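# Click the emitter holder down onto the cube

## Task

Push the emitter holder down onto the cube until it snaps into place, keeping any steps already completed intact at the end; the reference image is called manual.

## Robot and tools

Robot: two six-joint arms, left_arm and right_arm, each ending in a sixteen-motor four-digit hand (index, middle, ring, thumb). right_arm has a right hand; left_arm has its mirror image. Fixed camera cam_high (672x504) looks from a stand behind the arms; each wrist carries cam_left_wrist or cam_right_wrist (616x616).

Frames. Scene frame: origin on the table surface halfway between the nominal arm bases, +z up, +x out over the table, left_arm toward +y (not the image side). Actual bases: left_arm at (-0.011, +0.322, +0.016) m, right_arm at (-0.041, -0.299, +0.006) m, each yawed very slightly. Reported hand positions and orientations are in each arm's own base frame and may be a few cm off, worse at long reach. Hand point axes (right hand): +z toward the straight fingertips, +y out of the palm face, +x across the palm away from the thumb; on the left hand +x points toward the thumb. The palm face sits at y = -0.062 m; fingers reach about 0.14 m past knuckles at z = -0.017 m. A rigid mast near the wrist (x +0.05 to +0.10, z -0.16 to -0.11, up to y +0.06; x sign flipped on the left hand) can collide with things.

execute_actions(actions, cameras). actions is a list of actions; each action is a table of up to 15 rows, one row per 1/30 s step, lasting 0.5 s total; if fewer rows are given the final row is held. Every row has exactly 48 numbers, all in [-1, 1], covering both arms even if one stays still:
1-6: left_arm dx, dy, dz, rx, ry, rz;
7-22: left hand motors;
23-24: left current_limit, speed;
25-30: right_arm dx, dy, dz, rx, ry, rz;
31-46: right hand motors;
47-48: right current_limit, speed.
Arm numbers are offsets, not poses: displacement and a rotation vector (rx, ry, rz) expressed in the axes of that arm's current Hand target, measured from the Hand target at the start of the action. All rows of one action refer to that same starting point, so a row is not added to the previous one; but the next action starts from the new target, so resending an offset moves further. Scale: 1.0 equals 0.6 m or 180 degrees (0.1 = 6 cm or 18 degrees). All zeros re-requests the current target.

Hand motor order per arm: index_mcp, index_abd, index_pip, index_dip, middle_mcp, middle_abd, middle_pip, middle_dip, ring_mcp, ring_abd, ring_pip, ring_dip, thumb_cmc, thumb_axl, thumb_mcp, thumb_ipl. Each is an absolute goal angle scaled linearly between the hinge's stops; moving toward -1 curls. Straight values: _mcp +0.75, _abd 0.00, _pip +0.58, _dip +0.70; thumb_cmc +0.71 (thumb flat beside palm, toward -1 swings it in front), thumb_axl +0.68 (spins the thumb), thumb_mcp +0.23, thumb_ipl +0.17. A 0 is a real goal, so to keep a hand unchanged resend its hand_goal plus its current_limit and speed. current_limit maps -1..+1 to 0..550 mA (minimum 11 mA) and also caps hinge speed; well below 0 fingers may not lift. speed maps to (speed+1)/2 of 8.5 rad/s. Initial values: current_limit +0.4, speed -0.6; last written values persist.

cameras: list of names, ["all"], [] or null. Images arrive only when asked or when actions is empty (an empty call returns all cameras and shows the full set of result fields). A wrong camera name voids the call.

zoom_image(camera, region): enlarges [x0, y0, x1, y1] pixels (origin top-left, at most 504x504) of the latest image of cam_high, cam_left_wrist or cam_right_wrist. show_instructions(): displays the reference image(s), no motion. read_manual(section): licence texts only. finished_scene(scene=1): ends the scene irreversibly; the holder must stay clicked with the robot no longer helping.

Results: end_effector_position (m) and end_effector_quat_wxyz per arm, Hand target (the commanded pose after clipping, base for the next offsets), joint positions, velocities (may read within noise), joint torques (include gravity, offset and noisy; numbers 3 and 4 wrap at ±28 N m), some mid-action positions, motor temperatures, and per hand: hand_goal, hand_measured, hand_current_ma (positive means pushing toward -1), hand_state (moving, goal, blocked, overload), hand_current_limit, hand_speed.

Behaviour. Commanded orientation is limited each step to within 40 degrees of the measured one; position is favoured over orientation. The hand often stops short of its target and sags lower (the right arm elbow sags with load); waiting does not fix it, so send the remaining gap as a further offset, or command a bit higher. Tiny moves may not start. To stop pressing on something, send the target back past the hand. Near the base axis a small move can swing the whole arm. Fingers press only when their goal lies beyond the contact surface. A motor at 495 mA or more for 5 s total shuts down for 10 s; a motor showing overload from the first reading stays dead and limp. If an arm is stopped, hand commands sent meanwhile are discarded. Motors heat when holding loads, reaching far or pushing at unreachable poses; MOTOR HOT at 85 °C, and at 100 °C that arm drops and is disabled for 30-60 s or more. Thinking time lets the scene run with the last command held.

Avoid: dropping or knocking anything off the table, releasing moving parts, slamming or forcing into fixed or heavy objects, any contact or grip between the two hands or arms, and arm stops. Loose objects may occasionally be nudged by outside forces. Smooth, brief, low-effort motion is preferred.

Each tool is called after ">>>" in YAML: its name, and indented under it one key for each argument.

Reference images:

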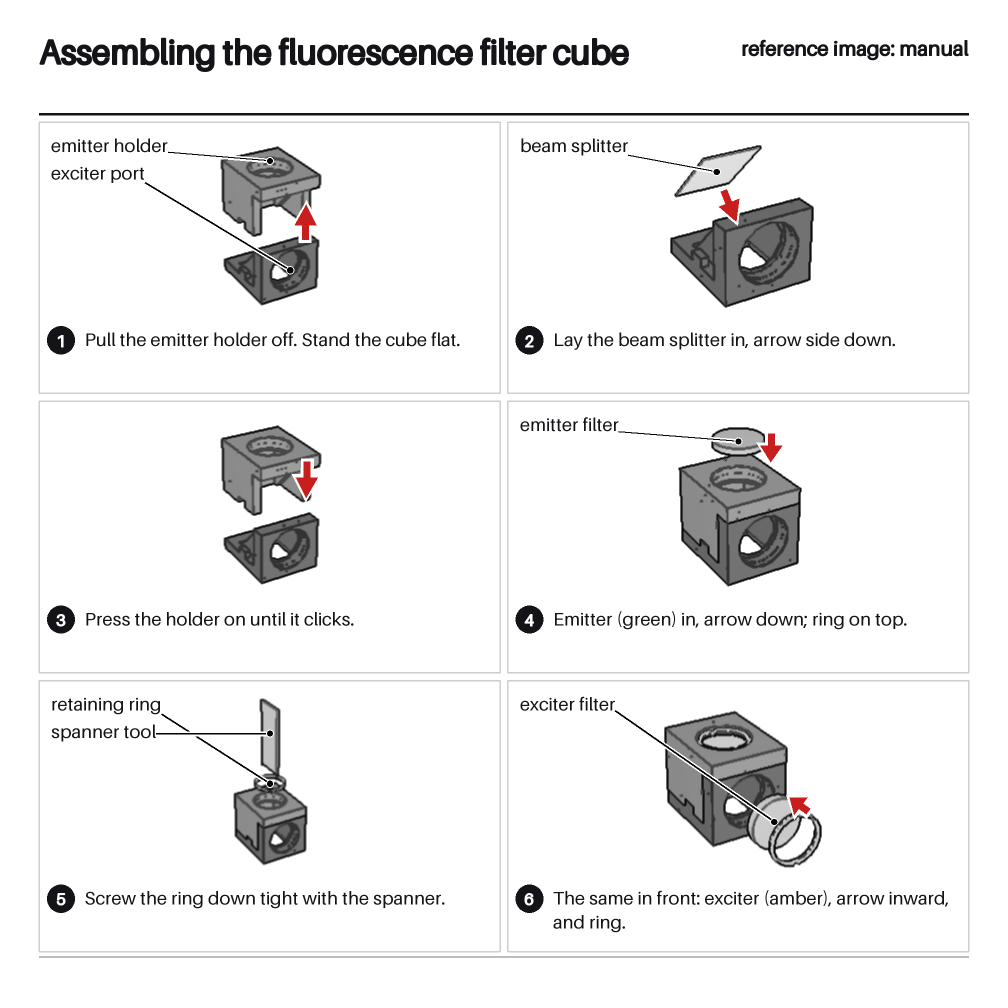

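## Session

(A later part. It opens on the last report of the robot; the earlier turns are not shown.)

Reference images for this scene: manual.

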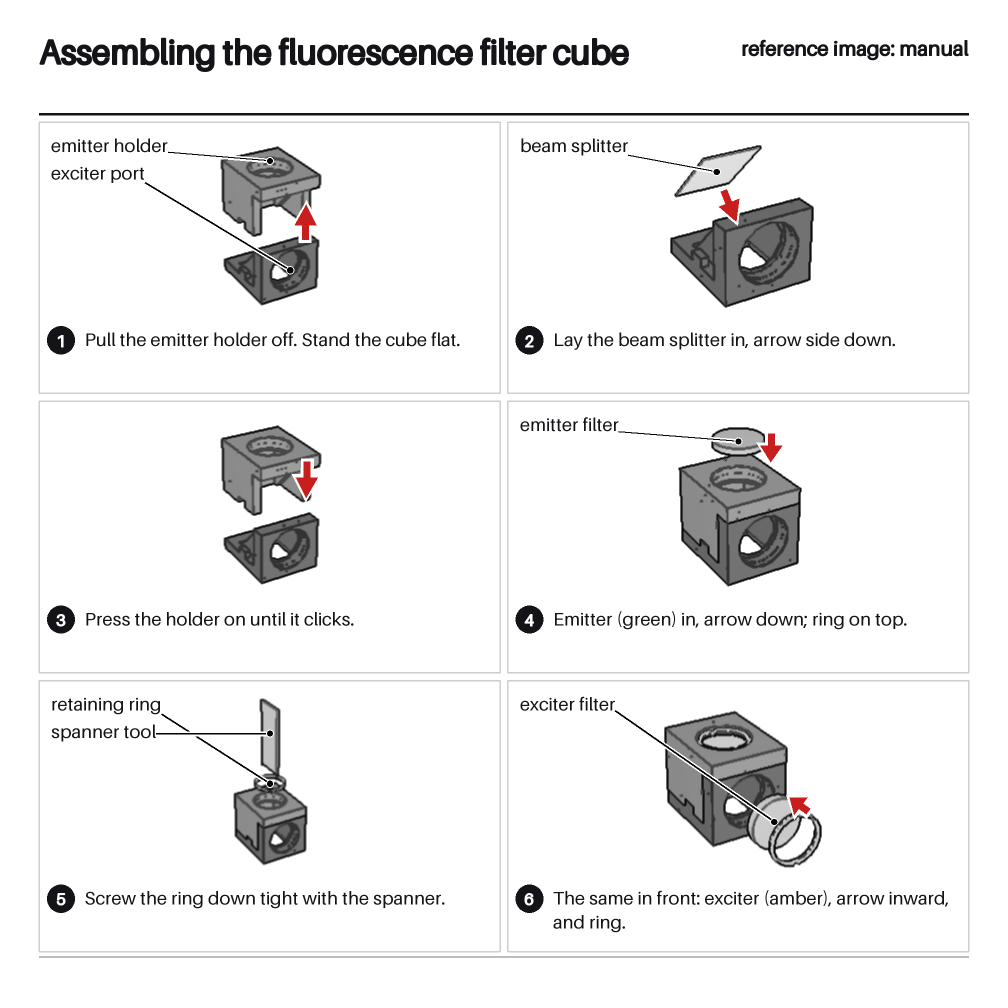

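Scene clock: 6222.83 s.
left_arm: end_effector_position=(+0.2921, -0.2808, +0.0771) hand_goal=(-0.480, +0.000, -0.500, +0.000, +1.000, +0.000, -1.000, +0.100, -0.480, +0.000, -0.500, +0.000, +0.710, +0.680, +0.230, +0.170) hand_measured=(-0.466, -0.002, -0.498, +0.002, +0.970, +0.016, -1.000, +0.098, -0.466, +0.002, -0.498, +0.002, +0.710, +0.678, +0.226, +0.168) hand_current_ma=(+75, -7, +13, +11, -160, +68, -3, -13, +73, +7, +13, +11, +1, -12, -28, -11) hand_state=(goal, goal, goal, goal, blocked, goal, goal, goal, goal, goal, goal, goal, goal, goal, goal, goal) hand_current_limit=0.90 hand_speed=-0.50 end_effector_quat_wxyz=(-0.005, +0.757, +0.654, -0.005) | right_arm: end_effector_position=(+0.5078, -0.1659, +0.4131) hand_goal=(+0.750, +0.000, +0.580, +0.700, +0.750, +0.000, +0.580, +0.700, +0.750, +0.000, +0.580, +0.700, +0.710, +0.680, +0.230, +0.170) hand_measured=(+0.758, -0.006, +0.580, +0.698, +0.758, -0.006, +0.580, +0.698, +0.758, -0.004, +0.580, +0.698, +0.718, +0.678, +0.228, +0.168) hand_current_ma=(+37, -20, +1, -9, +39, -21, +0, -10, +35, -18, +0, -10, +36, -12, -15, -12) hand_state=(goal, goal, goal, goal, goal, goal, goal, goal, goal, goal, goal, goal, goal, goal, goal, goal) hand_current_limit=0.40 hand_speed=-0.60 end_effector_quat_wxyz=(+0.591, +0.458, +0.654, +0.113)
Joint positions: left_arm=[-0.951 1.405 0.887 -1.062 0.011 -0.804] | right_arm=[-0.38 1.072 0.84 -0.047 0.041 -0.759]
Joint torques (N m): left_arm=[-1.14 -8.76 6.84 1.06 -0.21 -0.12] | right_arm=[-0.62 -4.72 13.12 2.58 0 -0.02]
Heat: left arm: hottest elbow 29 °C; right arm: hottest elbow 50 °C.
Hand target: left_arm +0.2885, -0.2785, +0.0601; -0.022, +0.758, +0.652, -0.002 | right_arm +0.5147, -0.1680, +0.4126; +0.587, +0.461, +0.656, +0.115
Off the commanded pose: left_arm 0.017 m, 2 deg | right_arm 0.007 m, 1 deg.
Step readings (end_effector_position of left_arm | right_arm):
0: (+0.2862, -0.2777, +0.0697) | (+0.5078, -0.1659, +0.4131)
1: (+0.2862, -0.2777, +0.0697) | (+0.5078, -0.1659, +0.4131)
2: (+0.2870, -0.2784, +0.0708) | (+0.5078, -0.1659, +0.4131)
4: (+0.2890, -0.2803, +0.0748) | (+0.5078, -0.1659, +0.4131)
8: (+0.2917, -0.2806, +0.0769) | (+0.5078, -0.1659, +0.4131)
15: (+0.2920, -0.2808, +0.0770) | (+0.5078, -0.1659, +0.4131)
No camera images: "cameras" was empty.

>>> execute_actions:
  actions:
    - [[-0.003,0.004,-0.02,-0.003,-0.002,0,-0.48,0,-0.5,0,1,0,-1,0.1,-0.48,0,-0.5,0,0.71,0.68,0.23,0.17,0.7,-0.5,0,0,0,0,0,0,0.75,0,0.58,0.7,0.75,0,0.58,0.7,0.75,0,0.58,0.7,0.71,0.68,0.23,0.17,0.4,-0.6],[-0.006,0.009,-0.05,-0.006,-0.005,0,-0.48,0,-0.5,0,1,0,-1,0.1,-0.48,0,-0.5,0,0.71,0.68,0.23,0.17,0.7,-0.5,0,0,0,0,0,0,0.75,0,0.58,0.7,0.75,0,0.58,0.7,0.75,0,0.58,0.7,0.71,0.68,0.23,0.17,0.4,-0.6],[-0.0077,0.011,-0.08,-0.006,-0.005,0,-0.48,0,-0.5,0,1,0,-1,0.1,-0.48,0,-0.5,0,0.71,0.68,0.23,0.17,0.7,-0.5,0,0,0,0,0,0,0.75,0,0.58,0.7,0.75,0,0.58,0.7,0.75,0,0.58,0.7,0.71,0.68,0.23,0.17,0.4,-0.6],[-0.0077,0.011,-0.12,-0.006,-0.005,0,-0.48,0,-0.5,0,1,0,-1,0.1,-0.48,0,-0.5,0,0.71,0.68,0.23,0.17,0.7,-0.5,0,0,0,0,0,0,0.75,0,0.58,0.7,0.75,0,0.58,0.7,0.75,0,0.58,0.7,0.71,0.68,0.23,0.17,0.4,-0.6]]
    - [[-0.03,-0.025,0,0,0,0,-0.48,0,-0.5,0,1,0,-1,0.1,-0.48,0,-0.5,0,0.71,0.68,0.23,0.17,0.4,-0.5,0,0,0,0,0,0,0.75,0,0.58,0.7,0.75,0,0.58,0.7,0.75,0,0.58,0.7,0.71,0.68,0.23,0.17,0.4,-0.6],[-0.06,-0.05,0,0,0,0,-0.48,0,-0.5,0,1,0,-1,0.1,-0.48,0,-0.5,0,0.71,0.68,0.23,0.17,0.4,-0.5,0,0,0,0,0,0,0.75,0,0.58,0.7,0.75,0,0.58,0.7,0.75,0,0.58,0.7,0.71,0.68,0.23,0.17,0.4,-0.6],[-0.1,-0.085,0,0,0,0,-0.48,0,-0.5,0,1,0,-1,0.1,-0.48,0,-0.5,0,0.71,0.68,0.23,0.17,0.4,-0.5,0,0,0,0,0,0,0.75,0,0.58,0.7,0.75,0,0.58,0.7,0.75,0,0.58,0.7,0.71,0.68,0.23,0.17,0.4,-0.6],[-0.131,-0.1123,0,0,0,0,-0.48,0,-0.5,0,1,0,-1,0.1,-0.48,0,-0.5,0,0.71,0.68,0.23,0.17,0.4,-0.5,0,0,0,0,0,0,0.75,0,0.58,0.7,0.75,0,0.58,0.7,0.75,0,0.58,0.7,0.71,0.68,0.23,0.17,0.4,-0.6]]
    - [[-0.03,-0.025,0,0,0,-0.008,-0.48,0,-0.5,0,1,0,-1,0.1,-0.48,0,-0.5,0,0.71,0.68,0.23,0.17,0.4,-0.5,0,0,0,0,0,0,0.75,0,0.58,0.7,0.75,0,0.58,0.7,0.75,0,0.58,0.7,0.71,0.68,0.23,0.17,0.4,-0.6],[-0.07,-0.06,0,0,0,-0.016,-0.48,0,-0.5,0,1,0,-1,0.1,-0.48,0,-0.5,0,0.71,0.68,0.23,0.17,0.4,-0.5,0,0,0,0,0,0,0.75,0,0.58,0.7,0.75,0,0.58,0.7,0.75,0,0.58,0.7,0.71,0.68,0.23,0.17,0.4,-0.6],[-0.1,-0.085,0,0,0,-0.024,-0.48,0,-0.5,0,1,0,-1,0.1,-0.48,0,-0.5,0,0.71,0.68,0.23,0.17,0.4,-0.5,0,0,0,0,0,0,0.75,0,0.58,0.7,0.75,0,0.58,0.7,0.75,0,0.58,0.7,0.71,0.68,0.23,0.17,0.4,-0.6],[-0.131,-0.1123,0,0,0,-0.031,-0.48,0,-0.5,0,1,0,-1,0.1,-0.48,0,-0.5,0,0.71,0.68,0.23,0.17,0.4,-0.5,0,0,0,0,0,0,0.75,0,0.58,0.7,0.75,0,0.58,0.7,0.75,0,0.58,0.7,0.71,0.68,0.23,0.17,0.4,-0.6]]
  cameras: ["cam_high", "cam_left_wrist"]

>>> zoom_image:
  camera: "cam_left_wrist"
  region: [165, 205, 220, 255]

>>> zoom_image:
  camera: "cam_high"
  region: [340, 124, 370, 150]

Scene clock: 6286.37 s.
left_arm: end_effector_position=(+0.1348, -0.4127, +0.1253) hand_goal=(-0.480, +0.000, -0.500, +0.000, +1.000, +0.000, -1.000, +0.100, -0.480, +0.000, -0.500, +0.000, +0.710, +0.680, +0.230, +0.170) hand_measured=(-0.466, -0.002, -0.498, +0.002, +0.998, +0.004, -1.000, +0.098, -0.466, +0.002, -0.498, +0.002, +0.710, +0.678, +0.226, +0.168) hand_current_ma=(+75, -7, +13, +11, -9, +13, +1, -13, +73, +7, +13, +11, -5, -12, -28, -11) hand_state=(goal, goal, goal, goal, goal, goal, goal, goal, goal, goal, goal, goal, goal, goal, goal, goal) hand_current_limit=0.40 hand_speed=-0.50 end_effector_quat_wxyz=(-0.016, +0.733, +0.680, +0.002) | right_arm: end_effector_position=(+0.5078, -0.1659, +0.4131) hand_goal=(+0.750, +0.000, +0.580, +0.700, +0.750, +0.000, +0.580, +0.700, +0.750, +0.000, +0.580, +0.700, +0.710, +0.680, +0.230, +0.170) hand_measured=(+0.758, -0.006, +0.580, +0.698, +0.758, -0.006, +0.580, +0.698, +0.758, -0.004, +0.580, +0.698, +0.718, +0.678, +0.228, +0.168) hand_current_ma=(+37, -20, +1, -9, +39, -21, +0, -10, +35, -18, +0, -10, +36, -12, -15, -12) hand_state=(goal, goal, goal, goal, goal, goal, goal, goal, goal, goal, goal, goal, goal, goal, goal, goal) hand_current_limit=0.40 hand_speed=-0.60 end_effector_quat_wxyz=(+0.591, +0.458, +0.654, +0.113)
Joint positions: left_arm=[-1.451 1.55 1.185 -1.233 0.016 -1.376] | right_arm=[-0.38 1.072 0.84 -0.047 0.041 -0.759]
Joint torques (N m): left_arm=[0.44 -14.33 11.63 0.29 -0.14 -0.25] | right_arm=[-0.5 -4.78 13.12 2.58 0 -0.02]
Heat: left arm: hottest elbow 30 °C; right arm: hottest elbow 50 °C.
Hand target: left_arm +0.1401, -0.4217, +0.1325; -0.010, +0.725, +0.689, -0.002 | right_arm +0.5147, -0.1680, +0.4126; +0.587, +0.461, +0.656, +0.115
Off the commanded pose: left_arm 0.013 m, 2 deg | right_arm 0.007 m, 1 deg.
Step readings (end_effector_position of left_arm | right_arm):
0: (+0.2925, -0.2808, +0.0773) | (+0.5078, -0.1659, +0.4131)
1: (+0.2926, -0.2809, +0.0775) | (+0.5078, -0.1659, +0.4131)
2: (+0.2922, -0.2803, +0.0782) | (+0.5078, -0.1659, +0.4131)
4: (+0.2887, -0.2750, +0.0819) | (+0.5078, -0.1659, +0.4131)
8: (+0.2863, -0.2714, +0.1022) | (+0.5078, -0.1659, +0.4131)
15: (+0.2905, -0.2772, +0.1183) | (+0.5078, -0.1659, +0.4131)
16: (+0.2889, -0.2778, +0.1182) | (+0.5078, -0.1659, +0.4131)
17: (+0.2866, -0.2788, +0.1184) | (+0.5078, -0.1659, +0.4131)
19: (+0.2688, -0.2920, +0.1192) | (+0.5078, -0.1659, +0.4131)
23: (+0.2132, -0.3409, +0.1247) | (+0.5078, -0.1659, +0.4131)
30: (+0.2071, -0.3491, +0.1271) | (+0.5078, -0.1659, +0.4131)
31: (+0.2075, -0.3481, +0.1272) | (+0.5078, -0.1659, +0.4131)
32: (+0.2068, -0.3484, +0.1275) | (+0.5078, -0.1659, +0.4131)
34: (+0.1933, -0.3627, +0.1291) | (+0.5078, -0.1659, +0.4131)
38: (+0.1428, -0.4120, +0.1298) | (+0.5078, -0.1659, +0.4131)
45: (+0.1298, -0.4165, +0.1251) | (+0.5078, -0.1659, +0.4131)
Images, in order (width x height): cam_high 672x504, cam_left_wrist 616x616.

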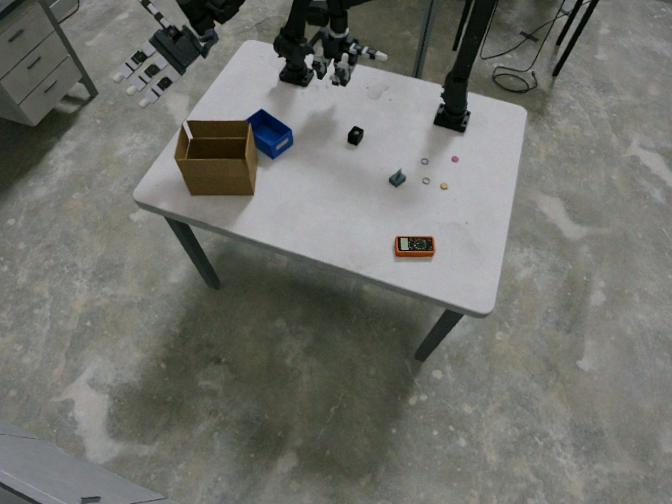

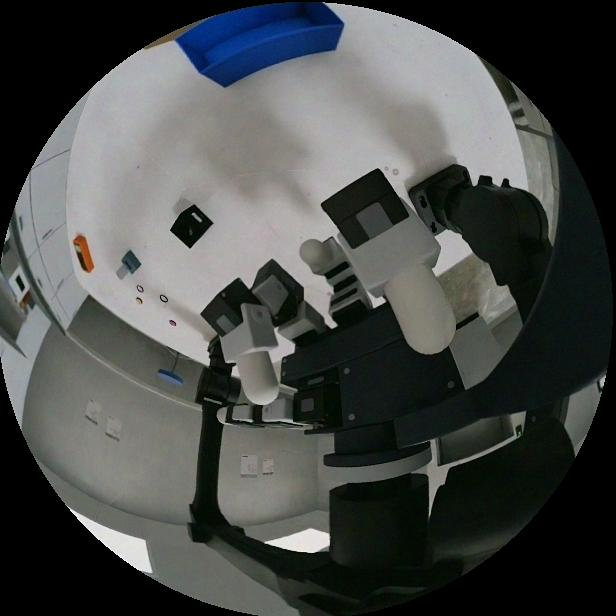

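Scaled by 9.164 from the camera's 616x616 image, which has a finer 880x880 frame.

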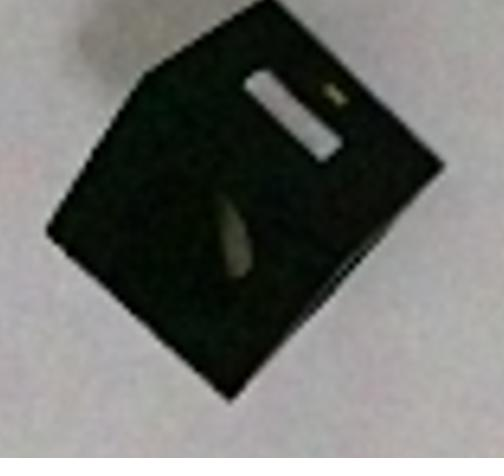

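Scaled by 16.800 from the camera's 672x504 image, which has a finer 960x720 frame.

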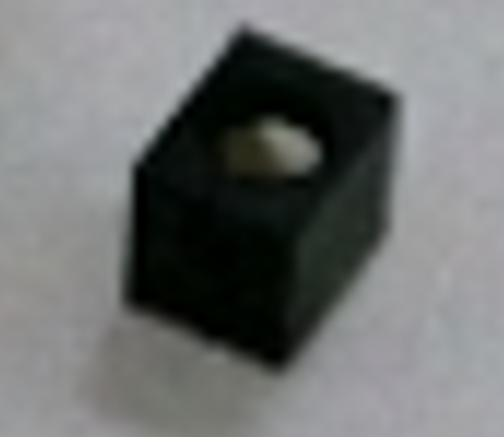

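>>> zoom_image:
  camera: "cam_left_wrist"
  region: [182, 202, 216, 230]

>>> zoom_image:
  camera: "cam_left_wrist"
  region: [193, 206, 209, 222]

Scaled by 14.824 from the camera's 616x616 image, which has a finer 880x880 frame.

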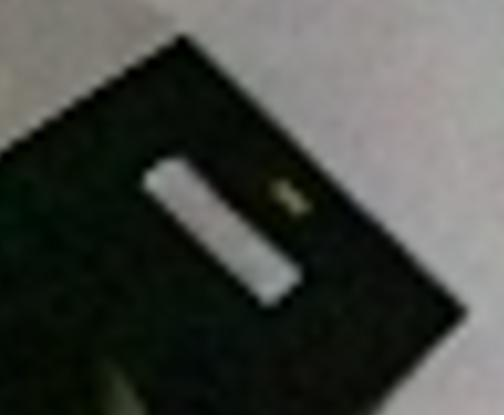

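Scaled by 31.500 from the camera's 616x616 image, which has a finer 880x880 frame.

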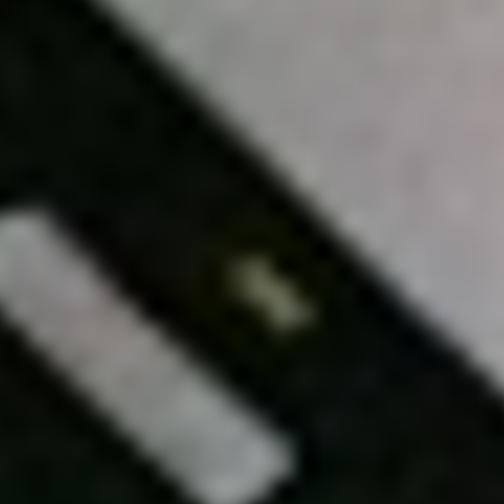

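>>> zoom_image:
  camera: "cam_left_wrist"
  region: [188, 220, 214, 250]

Scaled by 16.800 from the camera's 616x616 image, which has a finer 880x880 frame.

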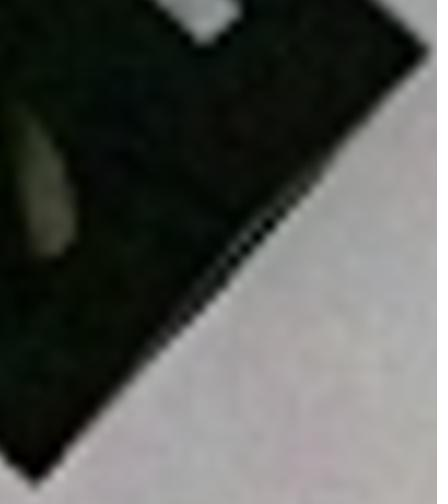

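>>> execute_actions:
  actions:
    - [[0.02,0.015,-0.005,0,0,0,-0.48,0,-0.5,0,1,0,-1,0.1,-0.48,0,-0.5,0,0.71,0.68,0.23,0.17,0.4,-0.5,0,0,0,0,0,0,0.75,0,0.58,0.7,0.75,0,0.58,0.7,0.75,0,0.58,0.7,0.71,0.68,0.23,0.17,0.4,-0.6],[0.05,0.04,-0.01,0,0,0,-0.48,0,-0.5,0,1,0,-1,0.1,-0.48,0,-0.5,0,0.71,0.68,0.23,0.17,0.4,-0.5,0,0,0,0,0,0,0.75,0,0.58,0.7,0.75,0,0.58,0.7,0.75,0,0.58,0.7,0.71,0.68,0.23,0.17,0.4,-0.6],[0.08,0.06,-0.01,0,0,0,-0.48,0,-0.5,0,1,0,-1,0.1,-0.48,0,-0.5,0,0.71,0.68,0.23,0.17,0.4,-0.5,0,0,0,0,0,0,0.75,0,0.58,0.7,0.75,0,0.58,0.7,0.75,0,0.58,0.7,0.71,0.68,0.23,0.17,0.4,-0.6],[0.12,0.093,-0.01,0,0,0,-0.48,0,-0.5,0,1,0,-1,0.1,-0.48,0,-0.5,0,0.71,0.68,0.23,0.17,0.4,-0.5,0,0,0,0,0,0,0.75,0,0.58,0.7,0.75,0,0.58,0.7,0.75,0,0.58,0.7,0.71,0.68,0.23,0.17,0.4,-0.6]]
    - [[0.03,0.02,0,0,0,0.008,-0.48,0,-0.5,0,1,0,-1,0.1,-0.48,0,-0.5,0,0.71,0.68,0.23,0.17,0.4,-0.5,0,0,0,0,0,0,0.75,0,0.58,0.7,0.75,0,0.58,0.7,0.75,0,0.58,0.7,0.71,0.68,0.23,0.17,0.4,-0.6],[0.06,0.045,0,0,0,0.016,-0.48,0,-0.5,0,1,0,-1,0.1,-0.48,0,-0.5,0,0.71,0.68,0.23,0.17,0.4,-0.5,0,0,0,0,0,0,0.75,0,0.58,0.7,0.75,0,0.58,0.7,0.75,0,0.58,0.7,0.71,0.68,0.23,0.17,0.4,-0.6],[0.09,0.07,0,0,0,0.024,-0.48,0,-0.5,0,1,0,-1,0.1,-0.48,0,-0.5,0,0.71,0.68,0.23,0.17,0.4,-0.5,0,0,0,0,0,0,0.75,0,0.58,0.7,0.75,0,0.58,0.7,0.75,0,0.58,0.7,0.71,0.68,0.23,0.17,0.4,-0.6],[0.125,0.093,0.01,0,0,0.031,-0.48,0,-0.5,0,1,0,-1,0.1,-0.48,0,-0.5,0,0.71,0.68,0.23,0.17,0.4,-0.5,0,0,0,0,0,0,0.75,0,0.58,0.7,0.75,0,0.58,0.7,0.75,0,0.58,0.7,0.71,0.68,0.23,0.17,0.4,-0.6]]
    - [[0,0,0.02,0,0,0,-0.48,0,-0.5,0,1,0,-1,0.1,-0.48,0,-0.5,0,0.71,0.68,0.23,0.17,0.7,-0.5,0,0,0,0,0,0,0.75,0,0.58,0.7,0.75,0,0.58,0.7,0.75,0,0.58,0.7,0.71,0.68,0.23,0.17,0.4,-0.6],[0,0,0.04,0,0,0,-0.48,0,-0.5,0,1,0,-1,0.1,-0.48,0,-0.5,0,0.71,0.68,0.23,0.17,0.7,-0.5,0,0,0,0,0,0,0.75,0,0.58,0.7,0.75,0,0.58,0.7,0.75,0,0.58,0.7,0.71,0.68,0.23,0.17,0.4,-0.6],[0,0,0.06,0,0,0,-0.48,0,-0.5,0,1,0,-1,0.1,-0.48,0,-0.5,0,0.71,0.68,0.23,0.17,0.7,-0.5,0,0,0,0,0,0,0.75,0,0.58,0.7,0.75,0,0.58,0.7,0.75,0,0.58,0.7,0.71,0.68,0.23,0.17,0.4,-0.6]]
  cameras: ["cam_high"]

>>> zoom_image:
  camera: "cam_high"
  region: [340, 110, 380, 150]

Scene clock: 6483.70 s.
left_arm: end_effector_position=(+0.2614, -0.2740, +0.1021) hand_goal=(-0.480, +0.000, -0.500, +0.000, +1.000, +0.000, -1.000, +0.100, -0.480, +0.000, -0.500, +0.000, +0.710, +0.680, +0.230, +0.170) hand_measured=(-0.466, -0.002, -0.498, +0.002, +0.998, +0.002, -1.000, +0.098, -0.466, +0.002, -0.498, +0.002, +0.710, +0.678, +0.226, +0.168) hand_current_ma=(+75, -6, +13, +11, -6, +12, +1, -13, +73, +6, +13, +11, +3, -12, -28, -11) hand_state=(goal, goal, goal, goal, goal, goal, goal, goal, goal, goal, goal, goal, goal, goal, goal, goal) hand_current_limit=0.70 hand_speed=-0.50 end_effector_quat_wxyz=(-0.007, +0.749, +0.662, -0.002) | right_arm: end_effector_position=(+0.5078, -0.1659, +0.4131) hand_goal=(+0.750, +0.000, +0.580, +0.700, +0.750, +0.000, +0.580, +0.700, +0.750, +0.000, +0.580, +0.700, +0.710, +0.680, +0.230, +0.170) hand_measured=(+0.758, -0.006, +0.580, +0.698, +0.758, -0.006, +0.580, +0.698, +0.758, -0.004, +0.580, +0.698, +0.718, +0.678, +0.228, +0.168) hand_current_ma=(+37, -20, +1, -9, +39, -21, +0, -10, +35, -18, +0, -10, +36, -12, -15, -12) hand_state=(goal, goal, goal, goal, goal, goal, goal, goal, goal, goal, goal, goal, goal, goal, goal, goal) hand_current_limit=0.40 hand_speed=-0.60 end_effector_quat_wxyz=(+0.591, +0.458, +0.654, +0.113)
Joint positions: left_arm=[-1.019 1.318 0.876 -1.141 0.006 -0.896] | right_arm=[-0.38 1.072 0.84 -0.047 0.041 -0.759]
Joint torques (N m): left_arm=[-1.55 -9.05 8.23 0.98 -0.01 0.02] | right_arm=[-0.5 -4.72 13.11 2.59 0 -0.02]
Motor temperatures (°C): left_arm=[25 29 36 24 26 26] | right_arm=[23 28 50 25 23 22]
Heat: left arm: hottest elbow 36 °C; right arm: hottest elbow 50 °C.
Hand target: left_arm +0.2585, -0.2803, +0.0964; -0.010, +0.758, +0.652, -0.002 | right_arm +0.5147, -0.1680, +0.4126; +0.587, +0.461, +0.656, +0.115
Off the commanded pose: left_arm 0.009 m, 2 deg | right_arm 0.007 m, 1 deg.
Step readings (end_effector_position of left_arm | right_arm):
0: (+0.1348, -0.4126, +0.1253) | (+0.5078, -0.1659, +0.4131)
1: (+0.1356, -0.4122, +0.1253) | (+0.5078, -0.1659, +0.4131)
2: (+0.1375, -0.4109, +0.1253) | (+0.5078, -0.1659, +0.4131)
4: (+0.1468, -0.3995, +0.1237) | (+0.5078, -0.1659, +0.4131)
8: (+0.1856, -0.3522, +0.1267) | (+0.5078, -0.1659, +0.4131)
15: (+0.2043, -0.3445, +0.1367) | (+0.5078, -0.1659, +0.4131)
16: (+0.2043, -0.3446, +0.1365) | (+0.5078, -0.1659, +0.4131)
17: (+0.2051, -0.3431, +0.1356) | (+0.5078, -0.1659, +0.4131)
19: (+0.2127, -0.3280, +0.1308) | (+0.5078, -0.1659, +0.4131)
23: (+0.2470, -0.2743, +0.1254) | (+0.5078, -0.1659, +0.4131)
30: (+0.2605, -0.2698, +0.1287) | (+0.5078, -0.1659, +0.4131)
31: (+0.2608, -0.2708, +0.1285) | (+0.5078, -0.1659, +0.4131)
32: (+0.2615, -0.2724, +0.1271) | (+0.5078, -0.1659, +0.4131)
34: (+0.2632, -0.2760, +0.1198) | (+0.5078, -0.1659, +0.4131)
38: (+0.2608, -0.2727, +0.1050) | (+0.5078, -0.1659, +0.4131)
45: (+0.2614, -0.2740, +0.1021) | (+0.5078, -0.1659, +0.4131)
Images, in order (width x height): cam_high 672x504.

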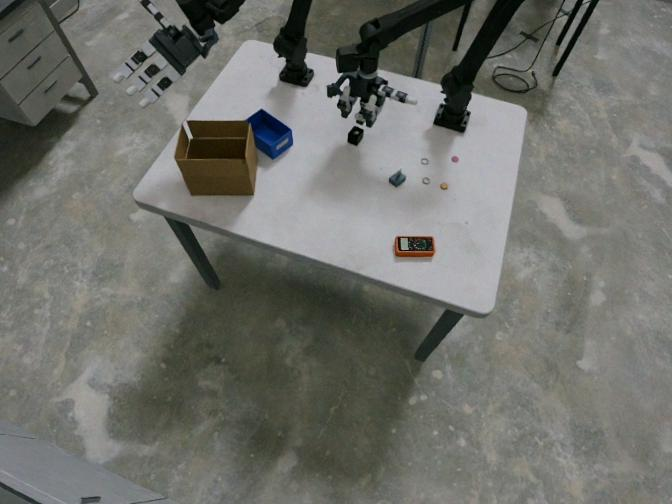

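Scaled by 12.600 from the camera's 672x504 image, which has a finer 960x720 frame.

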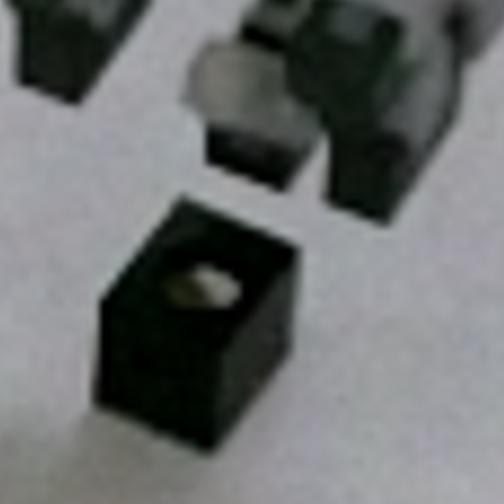

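>>> execute_actions:
  actions:
    - [[-0.001,0.02,0,0,0,0,-0.48,0,-0.5,0,1,0,-1,0.1,-0.48,0,-0.5,0,0.71,0.68,0.23,0.17,0.7,-0.5,0,0,0,0,0,0,0.75,0,0.58,0.7,0.75,0,0.58,0.7,0.75,0,0.58,0.7,0.71,0.68,0.23,0.17,0.4,-0.6],[-0.002,0.045,0,0,0,0,-0.48,0,-0.5,0,1,0,-1,0.1,-0.48,0,-0.5,0,0.71,0.68,0.23,0.17,0.7,-0.5,0,0,0,0,0,0,0.75,0,0.58,0.7,0.75,0,0.58,0.7,0.75,0,0.58,0.7,0.71,0.68,0.23,0.17,0.4,-0.6],[-0.003,0.07,0.0,0,0,0,-0.48,0,-0.5,0,1,0,-1,0.1,-0.48,0,-0.5,0,0.71,0.68,0.23,0.17,0.7,-0.5,0,0,0,0,0,0,0.75,0,0.58,0.7,0.75,0,0.58,0.7,0.75,0,0.58,0.7,0.71,0.68,0.23,0.17,0.4,-0.6],[-0.0035,0.084,0.0,0,0,0,-0.48,0,-0.5,0,1,0,-1,0.1,-0.48,0,-0.5,0,0.71,0.68,0.23,0.17,0.7,-0.5,0,0,0,0,0,0,0.75,0,0.58,0.7,0.75,0,0.58,0.7,0.75,0,0.58,0.7,0.71,0.68,0.23,0.17,0.4,-0.6],[-0.0035,0.084,0.015,0,0,0,-0.48,0,-0.5,0,1,0,-1,0.1,-0.48,0,-0.5,0,0.71,0.68,0.23,0.17,0.7,-0.5,0,0,0,0,0,0,0.75,0,0.58,0.7,0.75,0,0.58,0.7,0.75,0,0.58,0.7,0.71,0.68,0.23,0.17,0.4,-0.6],[-0.0035,0.084,0.025,0,0,0,-0.48,0,-0.5,0,1,0,-1,0.1,-0.48,0,-0.5,0,0.71,0.68,0.23,0.17,0.7,-0.5,0,0,0,0,0,0,0.75,0,0.58,0.7,0.75,0,0.58,0.7,0.75,0,0.58,0.7,0.71,0.68,0.23,0.17,0.4,-0.6]]
  cameras: ["cam_high"]

>>> zoom_image:
  camera: "cam_high"
  region: [340, 120, 370, 150]

Scene clock: 6601.53 s.
left_arm: end_effector_position=(+0.2993, -0.2782, +0.0789) hand_goal=(-0.480, +0.000, -0.500, +0.000, +1.000, +0.000, -1.000, +0.100, -0.480, +0.000, -0.500, +0.000, +0.710, +0.680, +0.230, +0.170) hand_measured=(-0.466, -0.002, -0.498, +0.002, +0.992, -0.004, -1.000, +0.098, -0.466, +0.002, -0.498, +0.002, +0.710, +0.678, +0.226, +0.168) hand_current_ma=(+76, -6, +13, +11, -44, -17, +1, -12, +75, +6, +13, +11, +1, -12, -30, -11) hand_state=(goal, goal, goal, goal, goal, goal, goal, goal, goal, goal, goal, goal, goal, goal, goal, goal) hand_current_limit=0.70 hand_speed=-0.50 end_effector_quat_wxyz=(-0.016, +0.754, +0.657, -0.001) | right_arm: end_effector_position=(+0.5078, -0.1659, +0.4131) hand_goal=(+0.750, +0.000, +0.580, +0.700, +0.750, +0.000, +0.580, +0.700, +0.750, +0.000, +0.580, +0.700, +0.710, +0.680, +0.230, +0.170) hand_measured=(+0.758, -0.006, +0.580, +0.698, +0.758, -0.006, +0.580, +0.698, +0.758, -0.004, +0.580, +0.698, +0.718, +0.678, +0.228, +0.168) hand_current_ma=(+37, -20, +1, -9, +39, -21, +0, -10, +35, -18, +0, -10, +36, -12, -15, -12) hand_state=(goal, goal, goal, goal, goal, goal, goal, goal, goal, goal, goal, goal, goal, goal, goal, goal) hand_current_limit=0.40 hand_speed=-0.60 end_effector_quat_wxyz=(+0.591, +0.458, +0.654, +0.113)
Joint positions: left_arm=[-0.935 1.423 0.911 -1.091 0.004 -0.797] | right_arm=[-0.38 1.072 0.84 -0.047 0.041 -0.759]
Joint torques (N m): left_arm=[-0.62 -10.17 10.65 0.85 -0.04 0.02] | right_arm=[-0.5 -4.66 13.14 2.56 0 -0.02]
Heat: left arm: hottest elbow 33 °C; right arm: hottest elbow 50 °C.
Hand target: left_arm +0.3078, -0.2896, +0.0805; -0.010, +0.758, +0.652, -0.002 | right_arm +0.5147, -0.1680, +0.4126; +0.587, +0.461, +0.656, +0.115
Off the commanded pose: left_arm 0.014 m, 1 deg | right_arm 0.007 m, 1 deg.
Step readings (end_effector_position of left_arm | right_arm):
0: (+0.2614, -0.2741, +0.1021) | (+0.5078, -0.1659, +0.4131)
1: (+0.2615, -0.2743, +0.1020) | (+0.5078, -0.1659, +0.4131)
2: (+0.2621, -0.2747, +0.1011) | (+0.5078, -0.1659, +0.4131)
4: (+0.2686, -0.2754, +0.0975) | (+0.5078, -0.1659, +0.4131)
8: (+0.2932, -0.2752, +0.0817) | (+0.5078, -0.1659, +0.4131)
15: (+0.2992, -0.2778, +0.0789) | (+0.5078, -0.1659, +0.4131)
Images, in order (width x height): cam_high 672x504.

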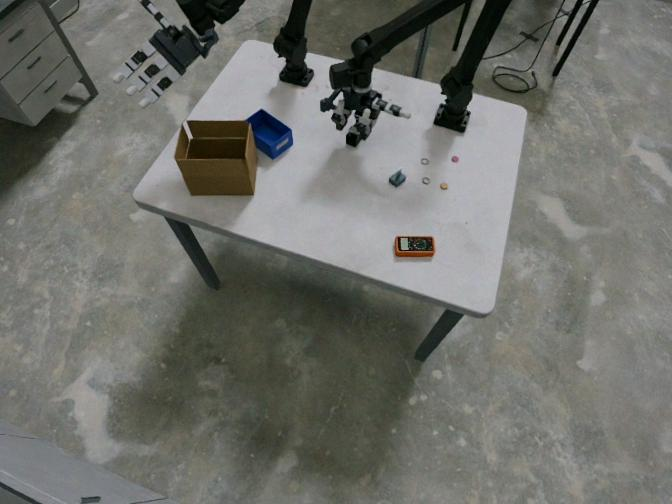

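Scaled by 16.800 from the camera's 672x504 image, which has a finer 960x720 frame.

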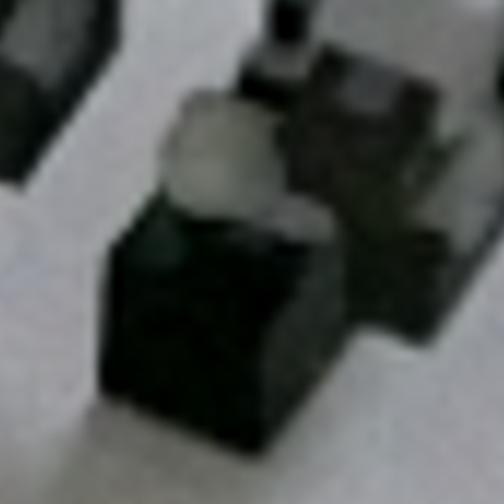

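>>> execute_actions:
  actions:
    - [[-0.003,0.004,-0.02,0,0,0,-0.48,0,-0.5,0,1,0,-1,0.1,-0.48,0,-0.5,0,0.71,0.68,0.23,0.17,0.7,-0.5,0,0,0,0,0,0,0.75,0,0.58,0.7,0.75,0,0.58,0.7,0.75,0,0.58,0.7,0.71,0.68,0.23,0.17,0.4,-0.6],[-0.006,0.009,-0.05,0,0,0,-0.48,0,-0.5,0,1,0,-1,0.1,-0.48,0,-0.5,0,0.71,0.68,0.23,0.17,0.7,-0.5,0,0,0,0,0,0,0.75,0,0.58,0.7,0.75,0,0.58,0.7,0.75,0,0.58,0.7,0.71,0.68,0.23,0.17,0.4,-0.6],[-0.0077,0.011,-0.08,0,0,0,-0.48,0,-0.5,0,1,0,-1,0.1,-0.48,0,-0.5,0,0.71,0.68,0.23,0.17,0.7,-0.5,0,0,0,0,0,0,0.75,0,0.58,0.7,0.75,0,0.58,0.7,0.75,0,0.58,0.7,0.71,0.68,0.23,0.17,0.4,-0.6],[-0.0077,0.011,-0.1,0,0,0,-0.48,0,-0.5,0,1,0,-1,0.1,-0.48,0,-0.5,0,0.71,0.68,0.23,0.17,0.7,-0.5,0,0,0,0,0,0,0.75,0,0.58,0.7,0.75,0,0.58,0.7,0.75,0,0.58,0.7,0.71,0.68,0.23,0.17,0.4,-0.6]]
  cameras: ["cam_high"]

>>> zoom_image:
  camera: "cam_high"
  region: [340, 124, 370, 150]

Scene clock: 6623.87 s.
left_arm: end_effector_position=(+0.3070, -0.2891, +0.1281) hand_goal=(-0.480, +0.000, -0.500, +0.000, +1.000, +0.000, -1.000, +0.100, -0.480, +0.000, -0.500, +0.000, +0.710, +0.680, +0.230, +0.170) hand_measured=(-0.466, -0.002, -0.498, +0.002, +0.996, -0.004, -1.000, +0.098, -0.466, +0.002, -0.498, +0.002, +0.710, +0.678, +0.226, +0.168) hand_current_ma=(+76, -6, +13, +11, -18, -14, +1, -12, +75, +6, +13, +11, +1, -12, -30, -11) hand_state=(goal, goal, goal, goal, goal, goal, goal, goal, goal, goal, goal, goal, goal, goal, goal, goal) hand_current_limit=0.70 hand_speed=-0.50 end_effector_quat_wxyz=(-0.022, +0.756, +0.654, +0.000) | right_arm: end_effector_position=(+0.5078, -0.1659, +0.4131) hand_goal=(+0.750, +0.000, +0.580, +0.700, +0.750, +0.000, +0.580, +0.700, +0.750, +0.000, +0.580, +0.700, +0.710, +0.680, +0.230, +0.170) hand_measured=(+0.758, -0.006, +0.580, +0.698, +0.758, -0.006, +0.580, +0.698, +0.758, -0.004, +0.580, +0.698, +0.718, +0.678, +0.228, +0.168) hand_current_ma=(+37, -20, +1, -9, +39, -21, +0, -10, +35, -18, +0, -10, +36, -12, -15, -12) hand_state=(goal, goal, goal, goal, goal, goal, goal, goal, goal, goal, goal, goal, goal, goal, goal, goal) hand_current_limit=0.40 hand_speed=-0.60 end_effector_quat_wxyz=(+0.591, +0.458, +0.654, +0.113)
Joint positions: left_arm=[-0.935 1.404 1.035 -1.246 0.004 -0.791] | right_arm=[-0.38 1.072 0.84 -0.047 0.041 -0.759]
Joint torques (N m): left_arm=[-0.03 -12.51 11.33 0.25 -0.07 0.04] | right_arm=[-0.5 -4.72 13.12 2.59 0 -0.02]
Heat: left arm: hottest elbow 35 °C; right arm: hottest elbow 50 °C.
Hand target: left_arm +0.3146, -0.2959, +0.1403; -0.010, +0.758, +0.652, -0.002 | right_arm +0.5147, -0.1680, +0.4126; +0.587, +0.461, +0.656, +0.115
Off the commanded pose: left_arm 0.016 m, 1 deg | right_arm 0.007 m, 1 deg.
Step readings (end_effector_position of left_arm | right_arm):
0: (+0.2993, -0.2782, +0.0789) | (+0.5078, -0.1659, +0.4131)
1: (+0.2992, -0.2782, +0.0793) | (+0.5078, -0.1659, +0.4131)
2: (+0.2986, -0.2774, +0.0809) | (+0.5078, -0.1659, +0.4131)
4: (+0.2973, -0.2757, +0.0899) | (+0.5078, -0.1659, +0.4131)
8: (+0.3048, -0.2859, +0.1180) | (+0.5078, -0.1659, +0.4131)
15: (+0.3071, -0.2892, +0.1281) | (+0.5078, -0.1659, +0.4131)
Images, in order (width x height): cam_high 672x504.

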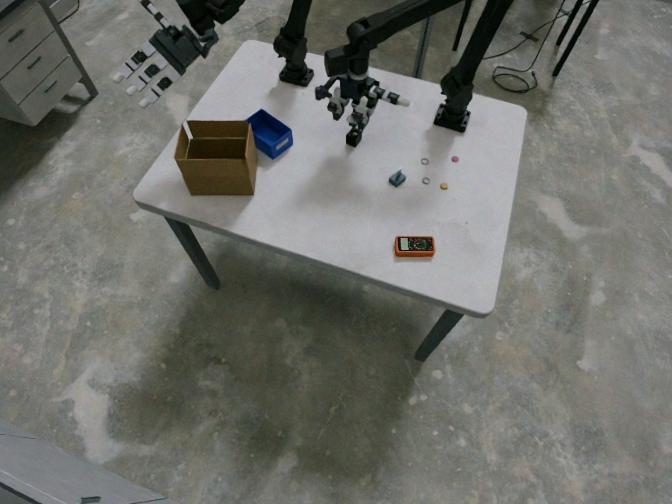

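Scaled by 16.800 from the camera's 672x504 image, which has a finer 960x720 frame.

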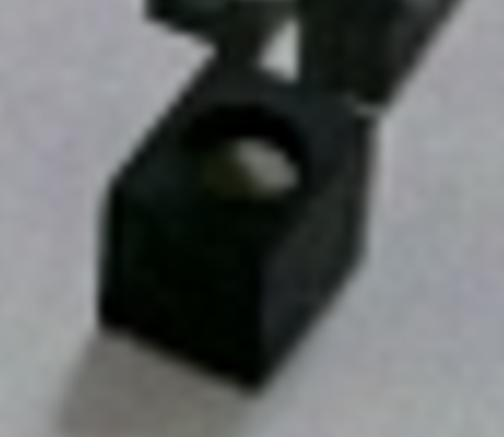

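>>> execute_actions:
  actions:
    - [[0.012,-0.001,0,0,0,0,-0.48,0,-0.5,0,1,0,-1,0.1,-0.48,0,-0.5,0,0.71,0.68,0.23,0.17,0.7,-0.5,0,0,0,0,0,0,0.75,0,0.58,0.7,0.75,0,0.58,0.7,0.75,0,0.58,0.7,0.71,0.68,0.23,0.17,0.4,-0.6],[0.0242,-0.0027,0.01,0,0,0,-0.48,0,-0.5,0,1,0,-1,0.1,-0.48,0,-0.5,0,0.71,0.68,0.23,0.17,0.7,-0.5,0,0,0,0,0,0,0.75,0,0.58,0.7,0.75,0,0.58,0.7,0.75,0,0.58,0.7,0.71,0.68,0.23,0.17,0.4,-0.6],[0.0242,-0.0027,0.03,0,0,0,-0.48,0,-0.5,0,1,0,-1,0.1,-0.48,0,-0.5,0,0.71,0.68,0.23,0.17,0.7,-0.5,0,0,0,0,0,0,0.75,0,0.58,0.7,0.75,0,0.58,0.7,0.75,0,0.58,0.7,0.71,0.68,0.23,0.17,0.4,-0.6],[0.0242,-0.0027,0.05,0,0,0,-0.48,0,-0.5,0,1,0,-1,0.1,-0.48,0,-0.5,0,0.71,0.68,0.23,0.17,0.7,-0.5,0,0,0,0,0,0,0.75,0,0.58,0.7,0.75,0,0.58,0.7,0.75,0,0.58,0.7,0.71,0.68,0.23,0.17,0.4,-0.6],[0.0242,-0.0027,0.07,0,0,0,-0.48,0,-0.5,0,1,0,-1,0.1,-0.48,0,-0.5,0,0.71,0.68,0.23,0.17,0.7,-0.5,0,0,0,0,0,0,0.75,0,0.58,0.7,0.75,0,0.58,0.7,0.75,0,0.58,0.7,0.71,0.68,0.23,0.17,0.4,-0.6],[0.0242,-0.0027,0.088,0,0,0,-0.48,0,-0.5,0,1,0,-1,0.1,-0.48,0,-0.5,0,0.71,0.68,0.23,0.17,0.7,-0.5,0,0,0,0,0,0,0.75,0,0.58,0.7,0.75,0,0.58,0.7,0.75,0,0.58,0.7,0.71,0.68,0.23,0.17,0.4,-0.6]]
  cameras: ["cam_high"]

>>> zoom_image:
  camera: "cam_high"
  region: [340, 120, 370, 150]

Scene clock: 6775.47 s.
left_arm: end_effector_position=(+0.3090, -0.2812, +0.0928) hand_goal=(-0.480, +0.000, -0.500, +0.000, +1.000, +0.000, -1.000, +0.100, -0.480, +0.000, -0.500, +0.000, +0.710, +0.680, +0.230, +0.170) hand_measured=(-0.466, -0.002, -0.498, +0.002, +0.998, -0.004, -1.000, +0.098, -0.466, +0.002, -0.498, +0.002, +0.710, +0.678, +0.226, +0.168) hand_current_ma=(+76, -6, +13, +11, -15, -14, +1, -12, +75, +6, +13, +11, +1, -12, -30, -11) hand_state=(goal, goal, goal, goal, goal, goal, goal, goal, goal, goal, goal, goal, goal, goal, goal, goal) hand_current_limit=0.70 hand_speed=-0.50 end_effector_quat_wxyz=(-0.008, +0.758, +0.652, -0.002) | right_arm: end_effector_position=(+0.5078, -0.1659, +0.4131) hand_goal=(+0.750, +0.000, +0.580, +0.700, +0.750, +0.000, +0.580, +0.700, +0.750, +0.000, +0.580, +0.700, +0.710, +0.680, +0.230, +0.170) hand_measured=(+0.758, -0.006, +0.580, +0.698, +0.758, -0.006, +0.580, +0.698, +0.758, -0.004, +0.580, +0.698, +0.718, +0.678, +0.228, +0.168) hand_current_ma=(+37, -20, +1, -9, +39, -21, +0, -10, +35, -18, +0, -10, +36, -12, -15, -12) hand_state=(goal, goal, goal, goal, goal, goal, goal, goal, goal, goal, goal, goal, goal, goal, goal, goal) hand_current_limit=0.40 hand_speed=-0.60 end_effector_quat_wxyz=(+0.591, +0.458, +0.654, +0.113)
Joint positions: left_arm=[-0.917 1.414 0.941 -1.114 0.005 -0.768] | right_arm=[-0.38 1.072 0.84 -0.047 0.041 -0.759]
Joint torques (N m): left_arm=[0.67 -10.81 8.39 0.92 -0.08 0.03] | right_arm=[-0.5 -4.72 13.12 2.59 -0.01 -0.02]
Heat: left arm: hottest elbow 39 °C; right arm: hottest elbow 50 °C.
Hand target: left_arm +0.3144, -0.2807, +0.0877; -0.010, +0.758, +0.652, -0.002 | right_arm +0.5147, -0.1680, +0.4126; +0.587, +0.461, +0.656, +0.115
Off the commanded pose: left_arm 0.007 m, 0 deg | right_arm 0.007 m, 1 deg.
Step readings (end_effector_position of left_arm | right_arm):
0: (+0.3070, -0.2891, +0.1281) | (+0.5078, -0.1659, +0.4131)
1: (+0.3071, -0.2890, +0.1280) | (+0.5078, -0.1659, +0.4131)
2: (+0.3079, -0.2883, +0.1280) | (+0.5078, -0.1659, +0.4131)
4: (+0.3095, -0.2879, +0.1254) | (+0.5078, -0.1659, +0.4131)
8: (+0.3098, -0.2832, +0.1036) | (+0.5078, -0.1659, +0.4131)
15: (+0.3087, -0.2808, +0.0927) | (+0.5078, -0.1659, +0.4131)
Images, in order (width x height): cam_high 672x504.

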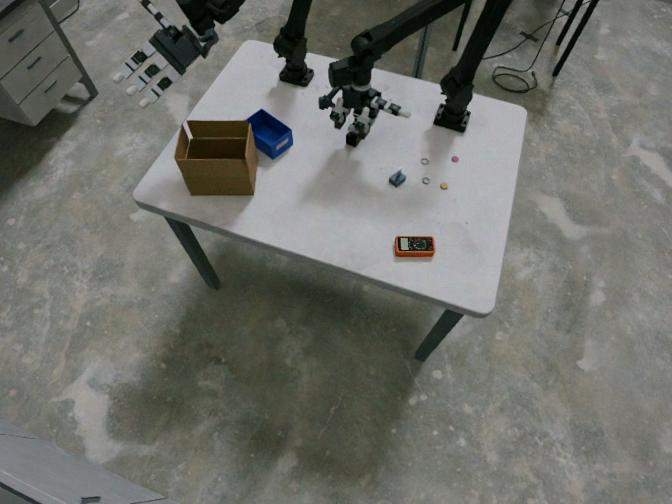

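Scaled by 16.800 from the camera's 672x504 image, which has a finer 960x720 frame.

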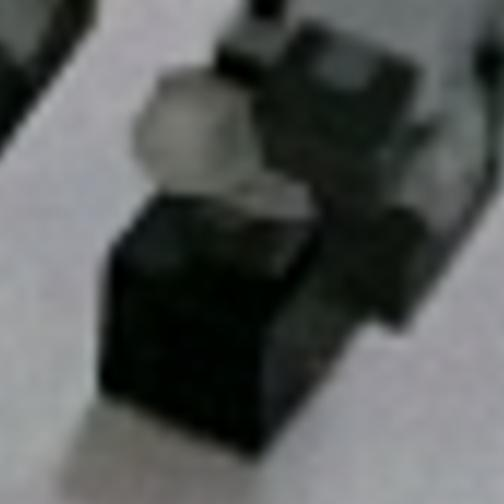

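>>> execute_actions:
  actions:
    - [[0.002,-0.002,0.012,0.0025,0.002,0,-0.48,0,-0.5,0,1,0,-1,0.1,-0.48,0,-0.5,0,0.71,0.68,0.23,0.17,0.9,-0.5,0,0,0,0,0,0,0.75,0,0.58,0.7,0.75,0,0.58,0.7,0.75,0,0.58,0.7,0.71,0.68,0.23,0.17,0.4,-0.6],[0.004,-0.0045,0.024,0.005,0.004,0,-0.48,0,-0.5,0,1,0,-1,0.1,-0.48,0,-0.5,0,0.71,0.68,0.23,0.17,0.9,-0.5,0,0,0,0,0,0,0.75,0,0.58,0.7,0.75,0,0.58,0.7,0.75,0,0.58,0.7,0.71,0.68,0.23,0.17,0.4,-0.6],[0.006,-0.0065,0.036,0.0075,0.006,0,-0.48,0,-0.5,0,1,0,-1,0.1,-0.48,0,-0.5,0,0.71,0.68,0.23,0.17,0.9,-0.5,0,0,0,0,0,0,0.75,0,0.58,0.7,0.75,0,0.58,0.7,0.75,0,0.58,0.7,0.71,0.68,0.23,0.17,0.4,-0.6],[0.0075,-0.008,0.048,0.0105,0.0085,0,-0.48,0,-0.5,0,1,0,-1,0.1,-0.48,0,-0.5,0,0.71,0.68,0.23,0.17,0.9,-0.5,0,0,0,0,0,0,0.75,0,0.58,0.7,0.75,0,0.58,0.7,0.75,0,0.58,0.7,0.71,0.68,0.23,0.17,0.4,-0.6]]
    - [[0.0035,-0.0035,0.012,0.005,0.004,0,-0.48,0,-0.5,0,1,0,-1,0.1,-0.48,0,-0.5,0,0.71,0.68,0.23,0.17,0.9,-0.5,0,0,0,0,0,0,0.75,0,0.58,0.7,0.75,0,0.58,0.7,0.75,0,0.58,0.7,0.71,0.68,0.23,0.17,0.4,-0.6],[0.007,-0.0075,0.024,0.01,0.008,0,-0.48,0,-0.5,0,1,0,-1,0.1,-0.48,0,-0.5,0,0.71,0.68,0.23,0.17,0.9,-0.5,0,0,0,0,0,0,0.75,0,0.58,0.7,0.75,0,0.58,0.7,0.75,0,0.58,0.7,0.71,0.68,0.23,0.17,0.4,-0.6],[0.01,-0.011,0.036,0.014,0.011,0,-0.48,0,-0.5,0,1,0,-1,0.1,-0.48,0,-0.5,0,0.71,0.68,0.23,0.17,0.9,-0.5,0,0,0,0,0,0,0.75,0,0.58,0.7,0.75,0,0.58,0.7,0.75,0,0.58,0.7,0.71,0.68,0.23,0.17,0.4,-0.6],[0.013,-0.014,0.045,0.018,0.0145,0,-0.48,0,-0.5,0,1,0,-1,0.1,-0.48,0,-0.5,0,0.71,0.68,0.23,0.17,0.9,-0.5,0,0,0,0,0,0,0.75,0,0.58,0.7,0.75,0,0.58,0.7,0.75,0,0.58,0.7,0.71,0.68,0.23,0.17,0.4,-0.6]]
  cameras: ["cam_high"]

>>> zoom_image:
  camera: "cam_high"
  region: [340, 120, 370, 150]

Scene clock: 6807.13 s.
left_arm: end_effector_position=(+0.3076, -0.2806, +0.0768) hand_goal=(-0.480, +0.000, -0.500, +0.000, +1.000, +0.000, -1.000, +0.100, -0.480, +0.000, -0.500, +0.000, +0.710, +0.680, +0.230, +0.170) hand_measured=(-0.466, -0.002, -0.498, +0.002, +0.976, -0.002, -1.000, +0.098, -0.466, +0.002, -0.498, +0.002, +0.710, +0.678, +0.226, +0.168) hand_current_ma=(+76, -6, +13, +11, -125, -7, -2, -12, +75, +6, +13, +11, +1, -12, -31, -11) hand_state=(goal, goal, goal, goal, blocked, goal, goal, goal, goal, goal, goal, goal, goal, goal, goal, goal) hand_current_limit=0.90 hand_speed=-0.50 end_effector_quat_wxyz=(-0.014, +0.758, +0.652, -0.003) | right_arm: end_effector_position=(+0.5078, -0.1659, +0.4131) hand_goal=(+0.750, +0.000, +0.580, +0.700, +0.750, +0.000, +0.580, +0.700, +0.750, +0.000, +0.580, +0.700, +0.710, +0.680, +0.230, +0.170) hand_measured=(+0.758, -0.006, +0.580, +0.698, +0.758, -0.006, +0.580, +0.698, +0.758, -0.004, +0.580, +0.698, +0.718, +0.678, +0.228, +0.168) hand_current_ma=(+37, -20, +1, -9, +39, -21, +0, -10, +35, -18, +0, -10, +36, -12, -15, -12) hand_state=(goal, goal, goal, goal, goal, goal, goal, goal, goal, goal, goal, goal, goal, goal, goal, goal) hand_current_limit=0.40 hand_speed=-0.60 end_effector_quat_wxyz=(+0.591, +0.458, +0.654, +0.113)
Joint positions: left_arm=[-0.917 1.439 0.922 -1.083 0.008 -0.766] | right_arm=[-0.38 1.072 0.84 -0.047 0.041 -0.759]
Joint torques (N m): left_arm=[0.62 -5.42 5.27 0.66 0.2 0.06] | right_arm=[-0.5 -4.66 13.11 2.58 -0.01 -0.02]
Heat: left arm: hottest elbow 36 °C; right arm: hottest elbow 50 °C.
Hand target: left_arm +0.3014, -0.2651, +0.0329; -0.067, +0.756, +0.651, -0.004 | right_arm +0.5147, -0.1680, +0.4126; +0.587, +0.461, +0.656, +0.115
Off the commanded pose: left_arm 0.047 m, 6 deg | right_arm 0.007 m, 1 deg.
Step readings (end_effector_position of left_arm | right_arm):
0: (+0.3090, -0.2813, +0.0928) | (+0.5078, -0.1659, +0.4131)
1: (+0.3091, -0.2814, +0.0928) | (+0.5078, -0.1659, +0.4131)
2: (+0.3094, -0.2818, +0.0924) | (+0.5078, -0.1659, +0.4131)
4: (+0.3097, -0.2825, +0.0891) | (+0.5078, -0.1659, +0.4131)
8: (+0.3076, -0.2804, +0.0773) | (+0.5078, -0.1659, +0.4131)
15: (+0.3079, -0.2804, +0.0774) | (+0.5078, -0.1659, +0.4131)
16: (+0.3079, -0.2804, +0.0774) | (+0.5078, -0.1659, +0.4131)
17: (+0.3079, -0.2804, +0.0774) | (+0.5078, -0.1659, +0.4131)
19: (+0.3077, -0.2805, +0.0769) | (+0.5078, -0.1659, +0.4131)
23: (+0.3076, -0.2806, +0.0768) | (+0.5078, -0.1659, +0.4131)
30: (+0.3076, -0.2806, +0.0768) | (+0.5078, -0.1659, +0.4131)
Images, in order (width x height): cam_high 672x504.

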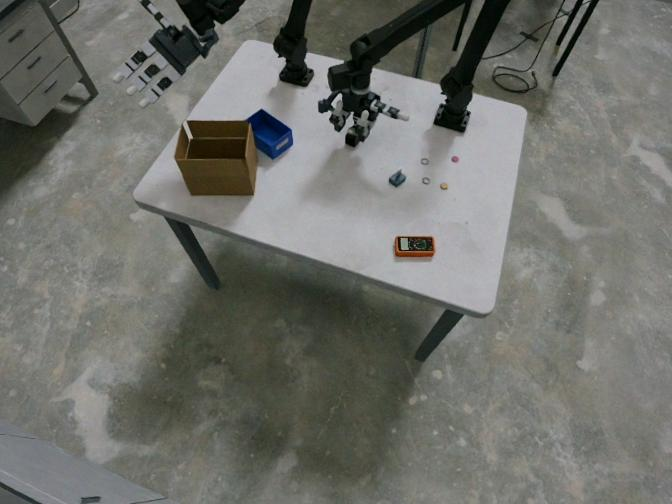

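Scaled by 16.800 from the camera's 672x504 image, which has a finer 960x720 frame.

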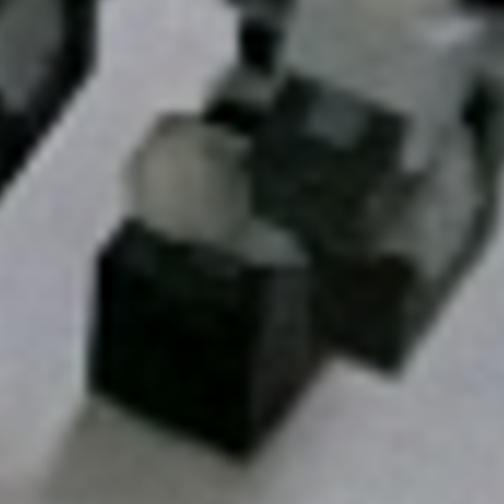

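>>> execute_actions:
  actions:
    - [[0.003,-0.0035,0.012,0.0045,0.0035,0,-0.48,0,-0.5,0,1,0,-1,0.1,-0.48,0,-0.5,0,0.71,0.68,0.23,0.17,0.9,-0.5,0,0,0,0,0,0,0.75,0,0.58,0.7,0.75,0,0.58,0.7,0.75,0,0.58,0.7,0.71,0.68,0.23,0.17,0.4,-0.6],[0.0065,-0.007,0.024,0.009,0.007,0,-0.48,0,-0.5,0,1,0,-1,0.1,-0.48,0,-0.5,0,0.71,0.68,0.23,0.17,0.9,-0.5,0,0,0,0,0,0,0.75,0,0.58,0.7,0.75,0,0.58,0.7,0.75,0,0.58,0.7,0.71,0.68,0.23,0.17,0.4,-0.6],[0.009,-0.01,0.036,0.013,0.01,0,-0.48,0,-0.5,0,1,0,-1,0.1,-0.48,0,-0.5,0,0.71,0.68,0.23,0.17,0.9,-0.5,0,0,0,0,0,0,0.75,0,0.58,0.7,0.75,0,0.58,0.7,0.75,0,0.58,0.7,0.71,0.68,0.23,0.17,0.4,-0.6],[0.012,-0.013,0.045,0.016,0.013,0,-0.48,0,-0.5,0,1,0,-1,0.1,-0.48,0,-0.5,0,0.71,0.68,0.23,0.17,0.9,-0.5,0,0,0,0,0,0,0.75,0,0.58,0.7,0.75,0,0.58,0.7,0.75,0,0.58,0.7,0.71,0.68,0.23,0.17,0.4,-0.6]]
  cameras: []

Scene clock: 6820.43 s.
left_arm: end_effector_position=(+0.3065, -0.2803, +0.0753) hand_goal=(-0.480, +0.000, -0.500, +0.000, +1.000, +0.000, -1.000, +0.100, -0.480, +0.000, -0.500, +0.000, +0.710, +0.680, +0.230, +0.170) hand_measured=(-0.466, -0.002, -0.498, +0.002, +0.964, +0.004, -1.000, +0.098, -0.466, +0.002, -0.498, +0.002, +0.710, +0.678, +0.226, +0.168) hand_current_ma=(+76, -6, +13, +11, -192, +20, -4, -12, +75, +6, +13, +11, +1, -12, -31, -11) hand_state=(goal, goal, goal, goal, blocked, goal, goal, goal, goal, goal, goal, goal, goal, goal, goal, goal) hand_current_limit=0.90 hand_speed=-0.50 end_effector_quat_wxyz=(-0.017, +0.758, +0.652, -0.006) | right_arm: end_effector_position=(+0.5078, -0.1659, +0.4131) hand_goal=(+0.750, +0.000, +0.580, +0.700, +0.750, +0.000, +0.580, +0.700, +0.750, +0.000, +0.580, +0.700, +0.710, +0.680, +0.230, +0.170) hand_measured=(+0.758, -0.006, +0.580, +0.698, +0.758, -0.006, +0.580, +0.698, +0.758, -0.004, +0.580, +0.698, +0.718, +0.678, +0.228, +0.168) hand_current_ma=(+37, -20, +1, -9, +39, -21, +0, -10, +35, -18, +0, -10, +36, -12, -15, -12) hand_state=(goal, goal, goal, goal, goal, goal, goal, goal, goal, goal, goal, goal, goal, goal, goal, goal) hand_current_limit=0.40 hand_speed=-0.60 end_effector_quat_wxyz=(+0.591, +0.458, +0.654, +0.113)
Joint positions: left_arm=[-0.916 1.441 0.922 -1.086 0.013 -0.765] | right_arm=[-0.38 1.072 0.84 -0.047 0.041 -0.759]
Joint torques (N m): left_arm=[0.62 -2.55 2.89 0.5 0.22 0.06] | right_arm=[-0.5 -4.72 13.11 2.58 -0.01 -0.02]
Heat: left arm: hottest elbow 35 °C; right arm: hottest elbow 50 °C.
Hand target: left_arm +0.2924, -0.2542, +0.0076; -0.100, +0.754, +0.649, -0.005 | right_arm +0.5147, -0.1680, +0.4126; +0.587, +0.461, +0.656, +0.115
Off the commanded pose: left_arm 0.074 m, 9 deg | right_arm 0.007 m, 1 deg.
Step readings (end_effector_position of left_arm | right_arm):
0: (+0.3076, -0.2806, +0.0768) | (+0.5078, -0.1659, +0.4131)
1: (+0.3075, -0.2806, +0.0765) | (+0.5078, -0.1659, +0.4131)
2: (+0.3074, -0.2804, +0.0761) | (+0.5078, -0.1659, +0.4131)
4: (+0.3068, -0.2803, +0.0755) | (+0.5078, -0.1659, +0.4131)
8: (+0.3065, -0.2803, +0.0753) | (+0.5078, -0.1659, +0.4131)
15: (+0.3065, -0.2803, +0.0753) | (+0.5078, -0.1659, +0.4131)
No camera images: "cameras" was empty.


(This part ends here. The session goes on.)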